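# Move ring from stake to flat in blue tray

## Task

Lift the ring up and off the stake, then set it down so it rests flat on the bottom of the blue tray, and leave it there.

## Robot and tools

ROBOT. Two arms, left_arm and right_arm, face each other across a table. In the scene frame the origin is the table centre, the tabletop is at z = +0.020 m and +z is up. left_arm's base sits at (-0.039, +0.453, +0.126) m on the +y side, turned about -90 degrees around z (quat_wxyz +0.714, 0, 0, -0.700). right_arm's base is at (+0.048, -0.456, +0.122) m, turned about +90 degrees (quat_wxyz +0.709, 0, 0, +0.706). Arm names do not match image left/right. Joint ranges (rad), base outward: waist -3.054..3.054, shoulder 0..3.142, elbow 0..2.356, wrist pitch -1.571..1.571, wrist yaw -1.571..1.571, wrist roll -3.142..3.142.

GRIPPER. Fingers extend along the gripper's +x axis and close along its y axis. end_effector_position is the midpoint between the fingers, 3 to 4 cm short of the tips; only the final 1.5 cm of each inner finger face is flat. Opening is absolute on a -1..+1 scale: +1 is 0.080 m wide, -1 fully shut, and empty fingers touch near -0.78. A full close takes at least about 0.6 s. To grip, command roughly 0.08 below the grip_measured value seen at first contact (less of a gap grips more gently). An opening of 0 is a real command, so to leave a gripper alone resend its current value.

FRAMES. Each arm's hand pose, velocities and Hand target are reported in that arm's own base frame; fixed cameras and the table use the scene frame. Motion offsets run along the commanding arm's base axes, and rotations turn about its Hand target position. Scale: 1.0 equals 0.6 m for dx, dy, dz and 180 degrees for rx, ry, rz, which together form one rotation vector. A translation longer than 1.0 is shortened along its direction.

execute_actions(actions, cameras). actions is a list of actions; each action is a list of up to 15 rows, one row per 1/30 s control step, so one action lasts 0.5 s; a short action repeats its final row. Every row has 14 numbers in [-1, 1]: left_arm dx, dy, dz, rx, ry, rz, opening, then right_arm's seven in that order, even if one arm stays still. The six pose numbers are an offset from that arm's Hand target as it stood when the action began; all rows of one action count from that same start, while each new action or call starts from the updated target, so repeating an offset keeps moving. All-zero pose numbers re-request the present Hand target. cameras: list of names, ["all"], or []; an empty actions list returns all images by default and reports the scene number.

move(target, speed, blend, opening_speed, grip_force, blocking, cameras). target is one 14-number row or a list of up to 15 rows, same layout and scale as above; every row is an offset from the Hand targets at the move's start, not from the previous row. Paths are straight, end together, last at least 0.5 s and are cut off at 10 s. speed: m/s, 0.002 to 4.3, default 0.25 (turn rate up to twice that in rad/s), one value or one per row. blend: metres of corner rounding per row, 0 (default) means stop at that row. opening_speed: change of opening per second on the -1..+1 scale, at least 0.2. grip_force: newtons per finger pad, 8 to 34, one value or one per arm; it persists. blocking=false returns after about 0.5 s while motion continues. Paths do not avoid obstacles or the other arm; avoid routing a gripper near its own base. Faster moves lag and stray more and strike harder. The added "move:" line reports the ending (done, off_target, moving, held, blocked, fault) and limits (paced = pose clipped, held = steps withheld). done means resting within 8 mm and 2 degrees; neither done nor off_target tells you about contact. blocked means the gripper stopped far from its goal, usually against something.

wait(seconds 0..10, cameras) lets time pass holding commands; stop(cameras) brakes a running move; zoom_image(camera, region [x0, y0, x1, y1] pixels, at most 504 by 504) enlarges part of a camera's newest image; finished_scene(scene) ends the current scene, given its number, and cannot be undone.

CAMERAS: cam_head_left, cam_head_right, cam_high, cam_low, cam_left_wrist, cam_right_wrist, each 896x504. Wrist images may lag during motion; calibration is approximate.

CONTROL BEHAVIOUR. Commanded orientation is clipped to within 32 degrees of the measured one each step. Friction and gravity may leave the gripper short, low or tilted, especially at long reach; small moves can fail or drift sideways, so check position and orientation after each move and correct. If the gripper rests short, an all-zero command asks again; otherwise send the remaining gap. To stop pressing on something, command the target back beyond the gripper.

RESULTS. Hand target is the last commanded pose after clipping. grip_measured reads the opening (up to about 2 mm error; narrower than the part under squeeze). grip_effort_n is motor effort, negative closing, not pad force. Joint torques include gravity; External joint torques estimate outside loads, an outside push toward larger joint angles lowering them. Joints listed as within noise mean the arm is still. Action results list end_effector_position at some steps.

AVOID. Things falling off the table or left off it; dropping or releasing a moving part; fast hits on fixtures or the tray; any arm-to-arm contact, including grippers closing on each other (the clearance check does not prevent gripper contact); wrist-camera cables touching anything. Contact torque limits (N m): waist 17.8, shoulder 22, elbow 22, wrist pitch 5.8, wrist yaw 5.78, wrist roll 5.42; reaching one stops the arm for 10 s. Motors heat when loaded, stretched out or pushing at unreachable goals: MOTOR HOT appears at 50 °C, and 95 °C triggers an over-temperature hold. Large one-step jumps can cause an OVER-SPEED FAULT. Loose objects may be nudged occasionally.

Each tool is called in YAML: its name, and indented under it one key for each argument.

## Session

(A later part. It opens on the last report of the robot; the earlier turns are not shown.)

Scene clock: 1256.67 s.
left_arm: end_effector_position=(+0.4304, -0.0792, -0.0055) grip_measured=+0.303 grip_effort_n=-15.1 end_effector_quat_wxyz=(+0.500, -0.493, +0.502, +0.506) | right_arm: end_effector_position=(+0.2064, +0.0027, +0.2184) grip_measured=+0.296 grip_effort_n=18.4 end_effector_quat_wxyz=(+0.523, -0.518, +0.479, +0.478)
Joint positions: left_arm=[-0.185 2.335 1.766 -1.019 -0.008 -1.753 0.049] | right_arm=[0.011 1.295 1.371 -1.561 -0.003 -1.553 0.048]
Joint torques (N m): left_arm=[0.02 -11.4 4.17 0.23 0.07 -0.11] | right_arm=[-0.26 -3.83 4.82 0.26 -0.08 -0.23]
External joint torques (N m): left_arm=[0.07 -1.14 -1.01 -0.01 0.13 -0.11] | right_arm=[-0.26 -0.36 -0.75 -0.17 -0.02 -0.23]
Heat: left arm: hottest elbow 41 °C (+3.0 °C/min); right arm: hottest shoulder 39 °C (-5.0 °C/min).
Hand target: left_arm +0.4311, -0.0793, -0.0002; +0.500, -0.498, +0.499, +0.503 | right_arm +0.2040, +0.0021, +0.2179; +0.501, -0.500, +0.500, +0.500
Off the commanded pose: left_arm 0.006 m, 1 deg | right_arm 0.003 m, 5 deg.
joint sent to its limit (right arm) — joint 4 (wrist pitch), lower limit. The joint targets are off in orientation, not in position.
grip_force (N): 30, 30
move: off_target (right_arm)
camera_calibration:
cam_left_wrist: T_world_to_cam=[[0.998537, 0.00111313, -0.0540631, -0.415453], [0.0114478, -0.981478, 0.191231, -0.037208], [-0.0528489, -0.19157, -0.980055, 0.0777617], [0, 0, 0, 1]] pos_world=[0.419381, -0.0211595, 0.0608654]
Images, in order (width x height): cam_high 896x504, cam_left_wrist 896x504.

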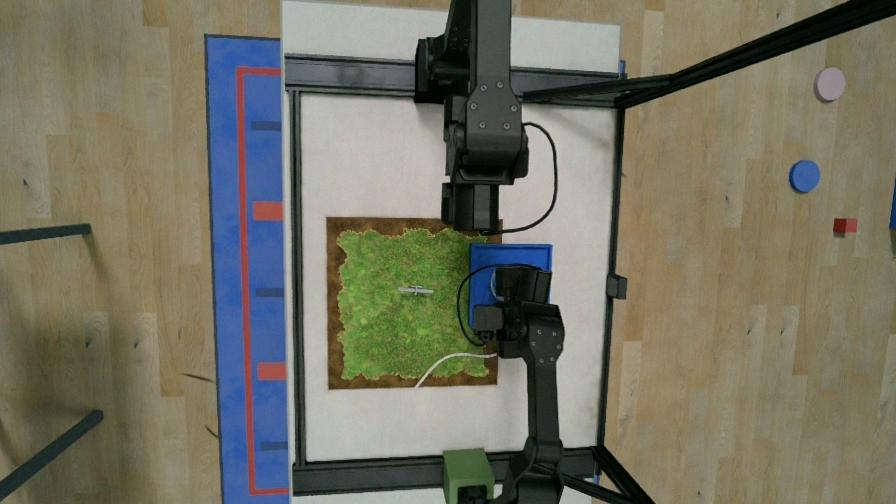

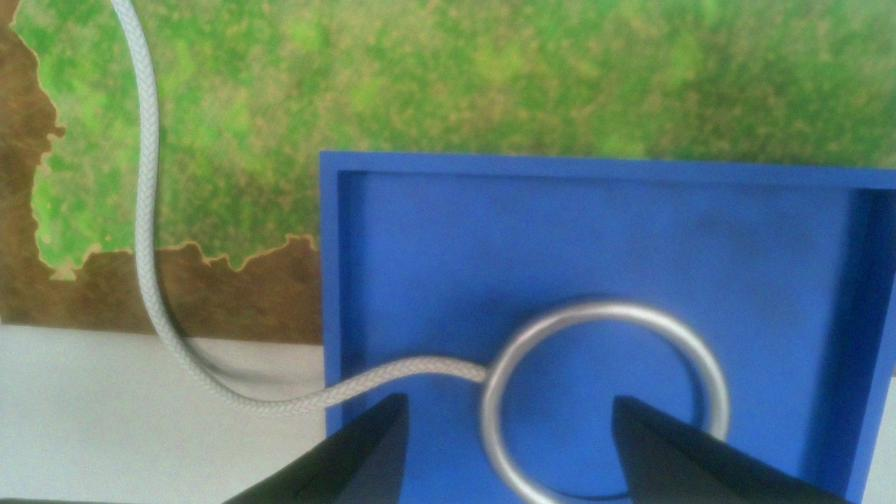

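move:
  target: [-0.002,-0.0462,-0.0747,0,0,0,0.3,0,0,0,0,0,0,0.3]
  speed: 0.12
  cameras: ["cam_high","cam_left_wrist","cam_low"]

Scene clock: 1290.37 s.
left_arm: end_effector_position=(+0.4306, -0.1070, -0.0426) grip_measured=+0.303 grip_effort_n=-15.1 end_effector_quat_wxyz=(+0.503, -0.498, +0.498, +0.501) | right_arm: end_effector_position=(+0.2064, +0.0027, +0.2184) grip_measured=+0.296 grip_effort_n=17.9 end_effector_quat_wxyz=(+0.523, -0.518, +0.479, +0.478)
Joint positions: left_arm=[-0.246 2.401 1.727 -0.897 -0.008 -1.815 0.049] | right_arm=[0.011 1.295 1.371 -1.561 -0.003 -1.553 0.048]
Joint torques (N m): left_arm=[-0.07 -9.36 4.01 0.26 0.07 -0.1] | right_arm=[-0.24 -3.82 4.82 0.27 -0.08 -0.23]
External joint torques (N m): left_arm=[-0.07 0.92 -0.88 0.01 0.13 -0.1] | right_arm=[-0.24 -0.39 -0.73 -0.17 -0.02 -0.24]
Heat: left arm: hottest shoulder 45 °C (+16.2 °C/min); right arm: hottest shoulder 37 °C (-4.0 °C/min).
Hand target: left_arm +0.4299, -0.1071, -0.0451; +0.500, -0.498, +0.499, +0.503 | right_arm +0.2040, +0.0021, +0.2179; +0.501, -0.500, +0.500, +0.500
Off the commanded pose: left_arm 0.003 m, 0 deg | right_arm 0.003 m, 5 deg.
joint sent to its limit (right arm) — joint 4 (wrist pitch), lower limit. The joint targets are off in orientation, not in position.
grip_force (N): 30, 30
move: off_target (right_arm)
camera_calibration:
cam_left_wrist: T_world_to_cam=[[0.999313, 0.00136869, -0.037027, -0.417222], [0.00855388, -0.980845, 0.194602, -0.05586], [-0.0360514, -0.194785, -0.980183, 0.0284793], [0, 0, 0, 1]] pos_world=[0.41844, -0.0486716, 0.0233369]
Images, in order (width x height): cam_high 896x504, cam_low 896x504, cam_left_wrist 896x504.

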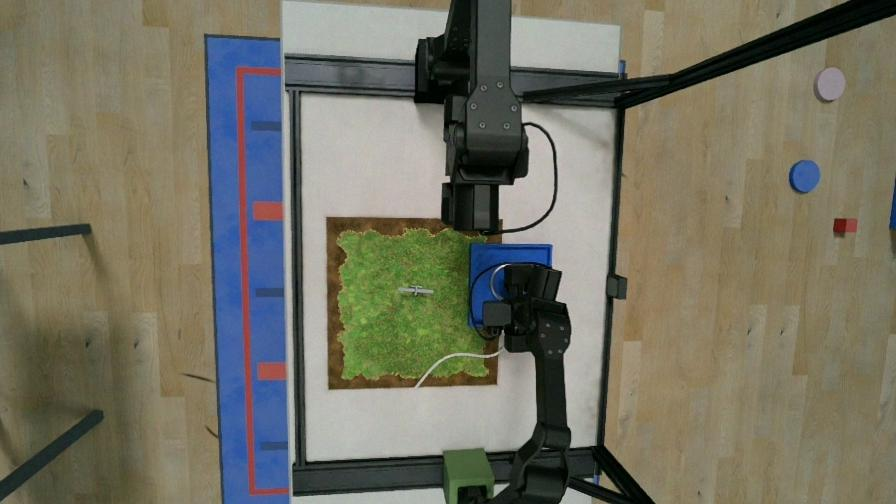

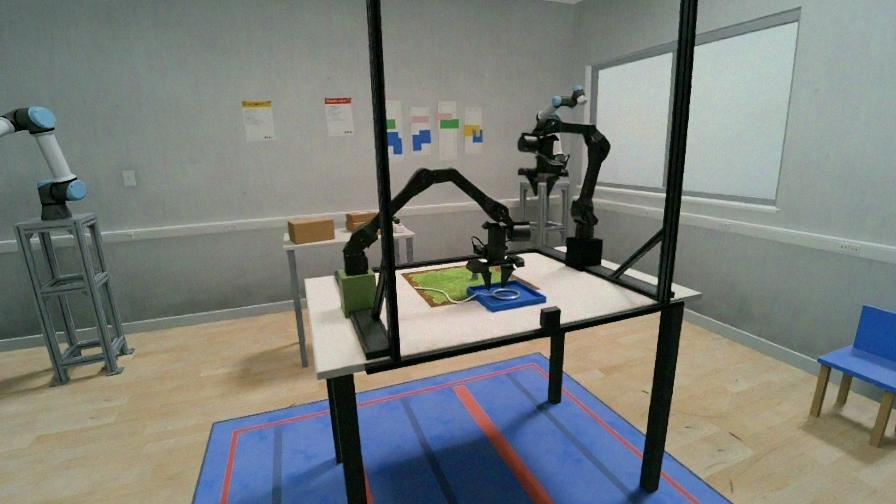

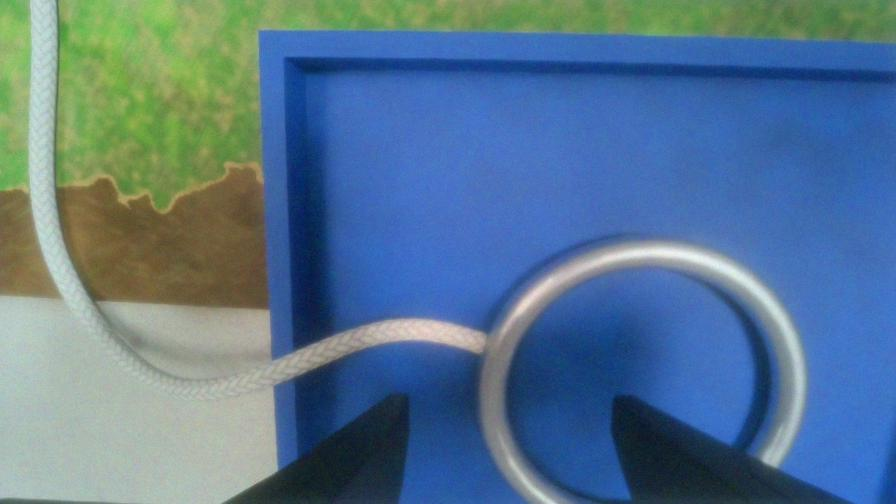

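move:
  target: [-0.0055,-0.0083,-0.02,0,0,0,0.3,0,0,0,0,0,0,0.3]
  speed: 0.05
  cameras: ["cam_left_wrist"]

zoom_image:
  camera: "cam_left_wrist"
  region: [360, 280, 700, 504]

Scene clock: 1323.53 s.
left_arm: end_effector_position=(+0.4291, -0.1111, -0.0529) grip_measured=+0.303 grip_effort_n=-15.1 end_effector_quat_wxyz=(+0.503, -0.500, +0.496, +0.500) | right_arm: end_effector_position=(+0.2064, +0.0027, +0.2184) grip_measured=+0.296 grip_effort_n=17.9 end_effector_quat_wxyz=(+0.523, -0.518, +0.479, +0.478)
Joint positions: left_arm=[-0.256 2.413 1.705 -0.857 -0.008 -1.828 0.049] | right_arm=[0.011 1.295 1.371 -1.561 -0.003 -1.553 0.048]
Joint torques (N m): left_arm=[-0.16 -8.96 3.62 0.27 0.08 -0.11] | right_arm=[-0.24 -3.85 4.82 0.27 -0.07 -0.23]
External joint torques (N m): left_arm=[-0.22 1.31 -1.2 0.01 0.14 -0.11] | right_arm=[-0.24 -0.38 -0.75 -0.17 -0.01 -0.23]
Heat: left arm: hottest shoulder 45 °C (+6.0 °C/min); right arm: hottest shoulder 36 °C (-2.0 °C/min).
Hand target: left_arm +0.4268, -0.1121, -0.0569; +0.500, -0.499, +0.498, +0.503 | right_arm +0.2040, +0.0021, +0.2179; +0.501, -0.500, +0.500, +0.500
Off the commanded pose: left_arm 0.005 m, 1 deg | right_arm 0.003 m, 5 deg.
joint sent to its limit (right arm) — joint 4 (wrist pitch), lower limit. The joint targets are off in orientation, not in position.
grip_force (N): 30, 30
move: off_target (right_arm)
camera_calibration:
cam_left_wrist: T_world_to_cam=[[0.999484, 0.00439312, -0.0318274, -0.415505], [0.010552, -0.980542, 0.196024, -0.0586833], [-0.030347, -0.196259, -0.980082, 0.0149479], [0, 0, 0, 1]] pos_world=[0.416363, -0.0527824, 0.0129291]
Images, in order (width x height): cam_left_wrist 896x504.

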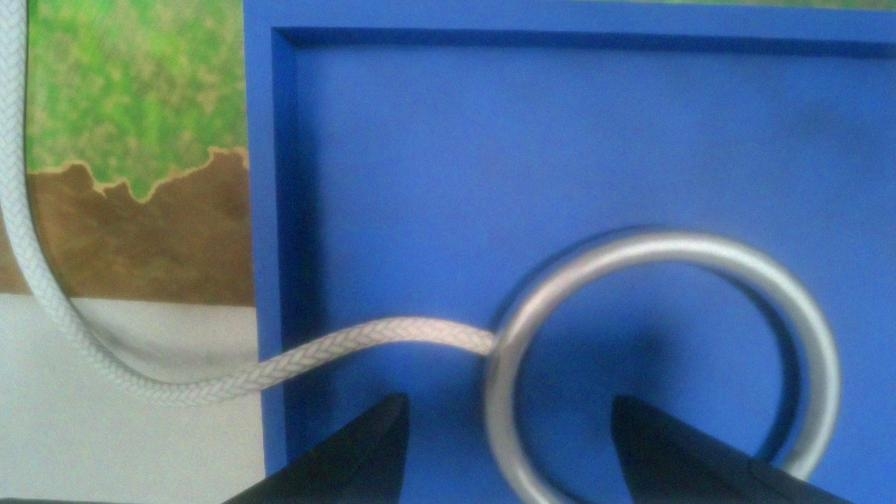

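Scaled by 1.482 from the camera's 896x504 image, which has a finer 1280x720 frame.

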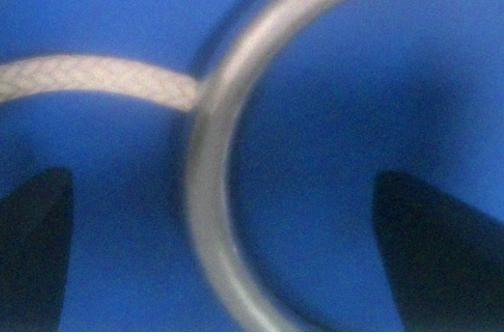

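move:
  target:
    - [-0.004,-0.001,-0.009,0,0,0,0.3,0,0,0,0,0,0,0.3]
    - [-0.004,-0.001,-0.009,0,0,0,-0.72,0,0,0,0,0,0,0.3]
  speed: 0.05
  opening_speed: 0.6
  cameras: ["cam_left_wrist"]

Scene clock: 1356.00 s.
left_arm: end_effector_position=(+0.4269, -0.1114, -0.0582) grip_measured=-0.717 grip_effort_n=-15.6 end_effector_quat_wxyz=(+0.503, -0.501, +0.496, +0.500) | right_arm: end_effector_position=(+0.2064, +0.0027, +0.2184) grip_measured=+0.296 grip_effort_n=17.9 end_effector_quat_wxyz=(+0.523, -0.518, +0.479, +0.478)
Joint positions: left_arm=[-0.258 2.415 1.685 -0.835 -0.008 -1.83 0.003] | right_arm=[0.011 1.295 1.371 -1.561 -0.003 -1.553 0.048]
Joint torques (N m): left_arm=[-0.32 -8.8 3.57 0.27 0.08 -0.11] | right_arm=[-0.25 -3.83 4.84 0.27 -0.08 -0.23]
External joint torques (N m): left_arm=[-0.25 1.43 -1.2 0.02 0.13 -0.11] | right_arm=[-0.25 -0.42 -0.69 -0.16 -0.02 -0.23]
Heat: left arm: hottest shoulder 42 °C (-3.0 °C/min); right arm: hottest shoulder 35 °C (-2.0 °C/min).
Hand target: left_arm +0.4243, -0.1126, -0.0624; +0.500, -0.499, +0.499, +0.503 | right_arm +0.2040, +0.0021, +0.2179; +0.501, -0.500, +0.500, +0.500
Off the commanded pose: left_arm 0.005 m, 1 deg | right_arm 0.003 m, 5 deg.
joint sent to its limit (right arm) — joint 4 (wrist pitch), lower limit. The joint targets are off in orientation, not in position.
grip_force (N): 30, 30
move: off_target (right_arm)
camera_calibration:
cam_left_wrist: T_world_to_cam=[[0.999494, 0.00519369, -0.0313765, -0.413442], [0.0112512, -0.980519, 0.196103, -0.0582059], [-0.0297467, -0.196357, -0.980081, 0.00937305], [0, 0, 0, 1]] pos_world=[0.414166, -0.0530842, 0.00762836]
Images, in order (width x height): cam_left_wrist 896x504.

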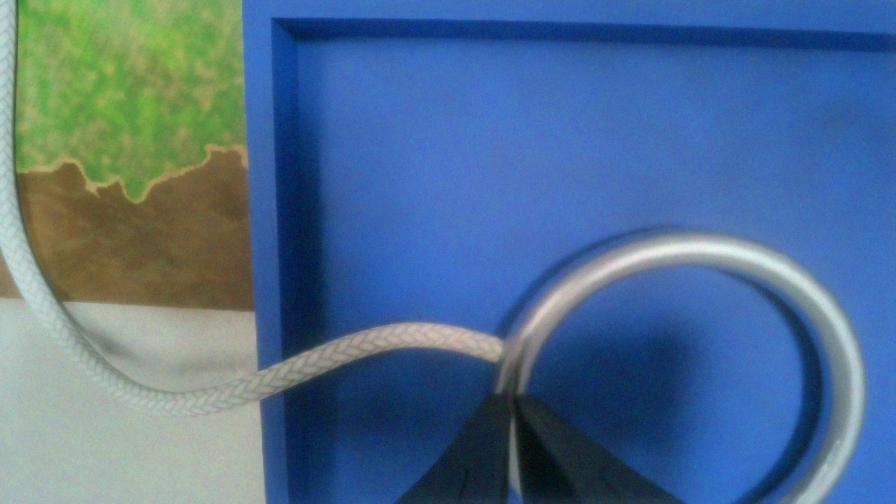

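move:
  target:
    - [0,0,0,0,0,0,0.3,0,0,0,0,0,0,0.3]
    - [0.001,-0.004,-0.0135,0,0,0,0.3,0,0,0,0,0,0,0.3]
    - [0.001,-0.004,-0.0135,0,0,0,-0.72,0,0,0,0,0,0,0.3]
  speed: 0.04
  opening_speed: 0.8
  cameras: ["cam_left_wrist"]

Scene clock: 1368.37 s.
left_arm: end_effector_position=(+0.4270, -0.1137, -0.0667) grip_measured=-0.627 grip_effort_n=-75.1 end_effector_quat_wxyz=(+0.503, -0.500, +0.496, +0.501) | right_arm: end_effector_position=(+0.2064, +0.0027, +0.2184) grip_measured=+0.296 grip_effort_n=17.9 end_effector_quat_wxyz=(+0.523, -0.518, +0.479, +0.478)
Joint positions: left_arm=[-0.263 2.436 1.685 -0.816 -0.008 -1.835 0.007] | right_arm=[0.011 1.295 1.371 -1.561 -0.003 -1.553 0.048]
Joint torques (N m): left_arm=[-0.29 -8.85 3.73 0.25 0.07 -0.11] | right_arm=[-0.25 -3.83 4.82 0.27 -0.08 -0.23]
External joint torques (N m): left_arm=[-0.27 1.62 -1.15 -0.04 0.13 -0.11] | right_arm=[-0.25 -0.38 -0.73 -0.16 -0.02 -0.24]
Heat: left arm: hottest shoulder 41 °C (-4.0 °C/min); right arm: hottest shoulder 35 °C (-1.0 °C/min).
Hand target: left_arm +0.4249, -0.1150, -0.0705; +0.500, -0.499, +0.499, +0.503 | right_arm +0.2040, +0.0021, +0.2179; +0.501, -0.500, +0.500, +0.500
Off the commanded pose: left_arm 0.005 m, 0 deg | right_arm 0.003 m, 5 deg.
joint sent to its limit (right arm) — joint 4 (wrist pitch), lower limit. The joint targets are off in orientation, not in position.
grip_force (N): 30, 30
move: off_target (right_arm)
camera_calibration:
cam_left_wrist: T_world_to_cam=[[0.999446, 0.00510564, -0.0328849, -0.413877], [0.0114483, -0.980598, 0.195695, -0.0588817], [-0.0312477, -0.195963, -0.980113, 0.0012428], [0, 0, 0, 1]] pos_world=[0.414361, -0.0553826, -0.000869385]
Images, in order (width x height): cam_left_wrist 896x504.

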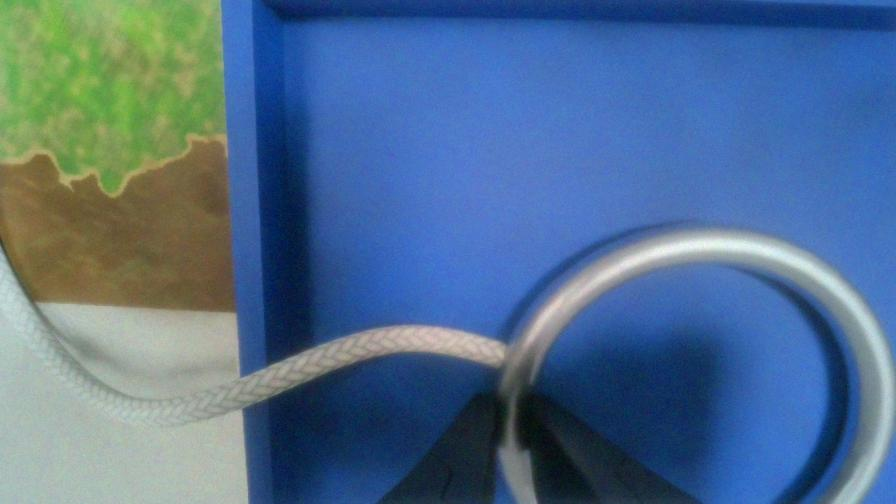

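move:
  target:
    - [0,0,0.005,0,0,0,-0.3,0,0,0,0,0,0,0.3]
    - [0,0,0.06,0,0,0,-0.3,0,0,0,0,0,0,0.3]
    - [0.0,0,0.17,0,0,0,-0.3,0,0,0,0,0,0,0.3]
    - [0.0585,0.37,0.2,0,0,0,-0.3,0,0,0,0,0,0,0.3]
  speed: [0.05,0.08,0.15,0.2]
  blend: [0,0.01,0.03,0]
  opening_speed: 0.6
  cameras: ["cam_left_wrist","cam_high"]

Scene clock: 1395.47 s.
left_arm: end_effector_position=(+0.4585, +0.1071, +0.0504) grip_measured=-0.303 grip_effort_n=13.3 end_effector_quat_wxyz=(+0.500, -0.499, +0.497, +0.504) | right_arm: end_effector_position=(+0.2064, +0.0027, +0.2184) grip_measured=+0.296 grip_effort_n=17.9 end_effector_quat_wxyz=(+0.523, -0.518, +0.479, +0.478)
Joint positions: left_arm=[0.227 2.424 2.15 -1.298 -0.008 -1.349 0.021] | right_arm=[0.011 1.295 1.371 -1.561 -0.003 -1.553 0.048]
Joint torques (N m): left_arm=[-0.3 -9.43 5.72 -0.1 0.02 0.08] | right_arm=[-0.25 -3.82 4.82 0.27 -0.08 -0.23]
External joint torques (N m): left_arm=[-0.29 1.59 0.24 -0.39 0.08 0.08] | right_arm=[-0.26 -0.32 -0.7 -0.13 -0.02 -0.23]
Heat: left arm: hottest shoulder 43 °C (+0.0 °C/min); right arm: hottest shoulder 34 °C (-2.0 °C/min).
Hand target: left_arm +0.4599, +0.1069, +0.0495; +0.500, -0.498, +0.499, +0.503 | right_arm +0.2040, +0.0021, +0.2179; +0.501, -0.500, +0.500, +0.500
Off the commanded pose: left_arm 0.002 m, 0 deg | right_arm 0.003 m, 5 deg.
joint sent to its limit (right arm) — joint 4 (wrist pitch), lower limit. The joint targets are off in orientation, not in position.
grip_force (N): 30, 30
move: off_target (right_arm)
camera_calibration:
cam_left_wrist: T_world_to_cam=[[0.999108, 0.0086605, -0.041327, -0.442459], [0.0165521, -0.980736, 0.194635, 0.132079], [-0.0388452, -0.195145, -0.980005, 0.163712], [0, 0, 0, 1]] pos_world=[0.446238, 0.165314, 0.116445]
Images, in order (width x height): cam_high 896x504, cam_left_wrist 896x504.

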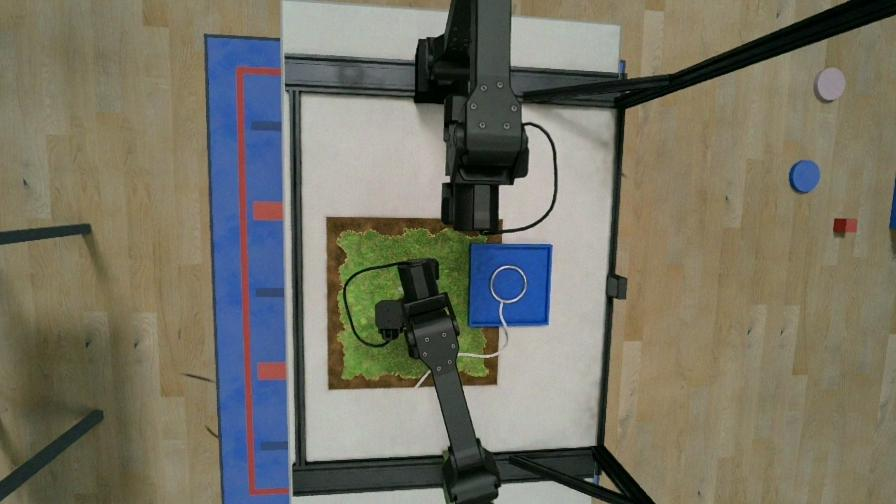

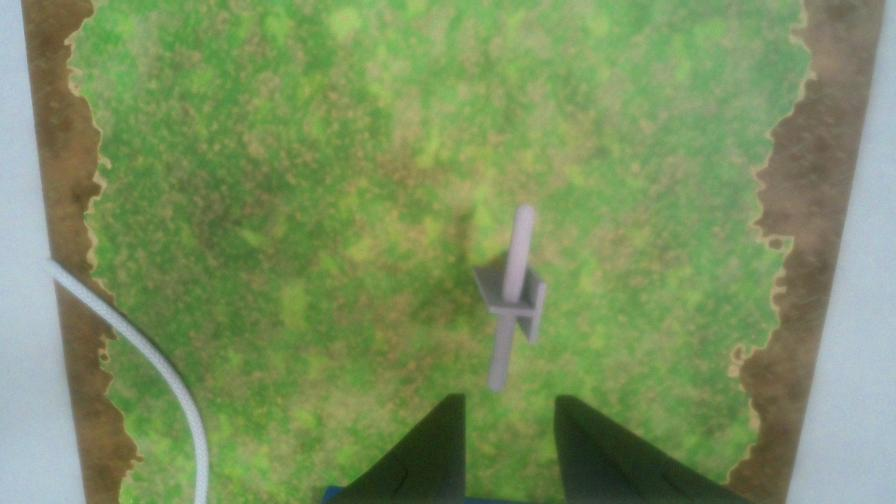

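finished_scene:
  scene: 1

The scene is finished: the task was done.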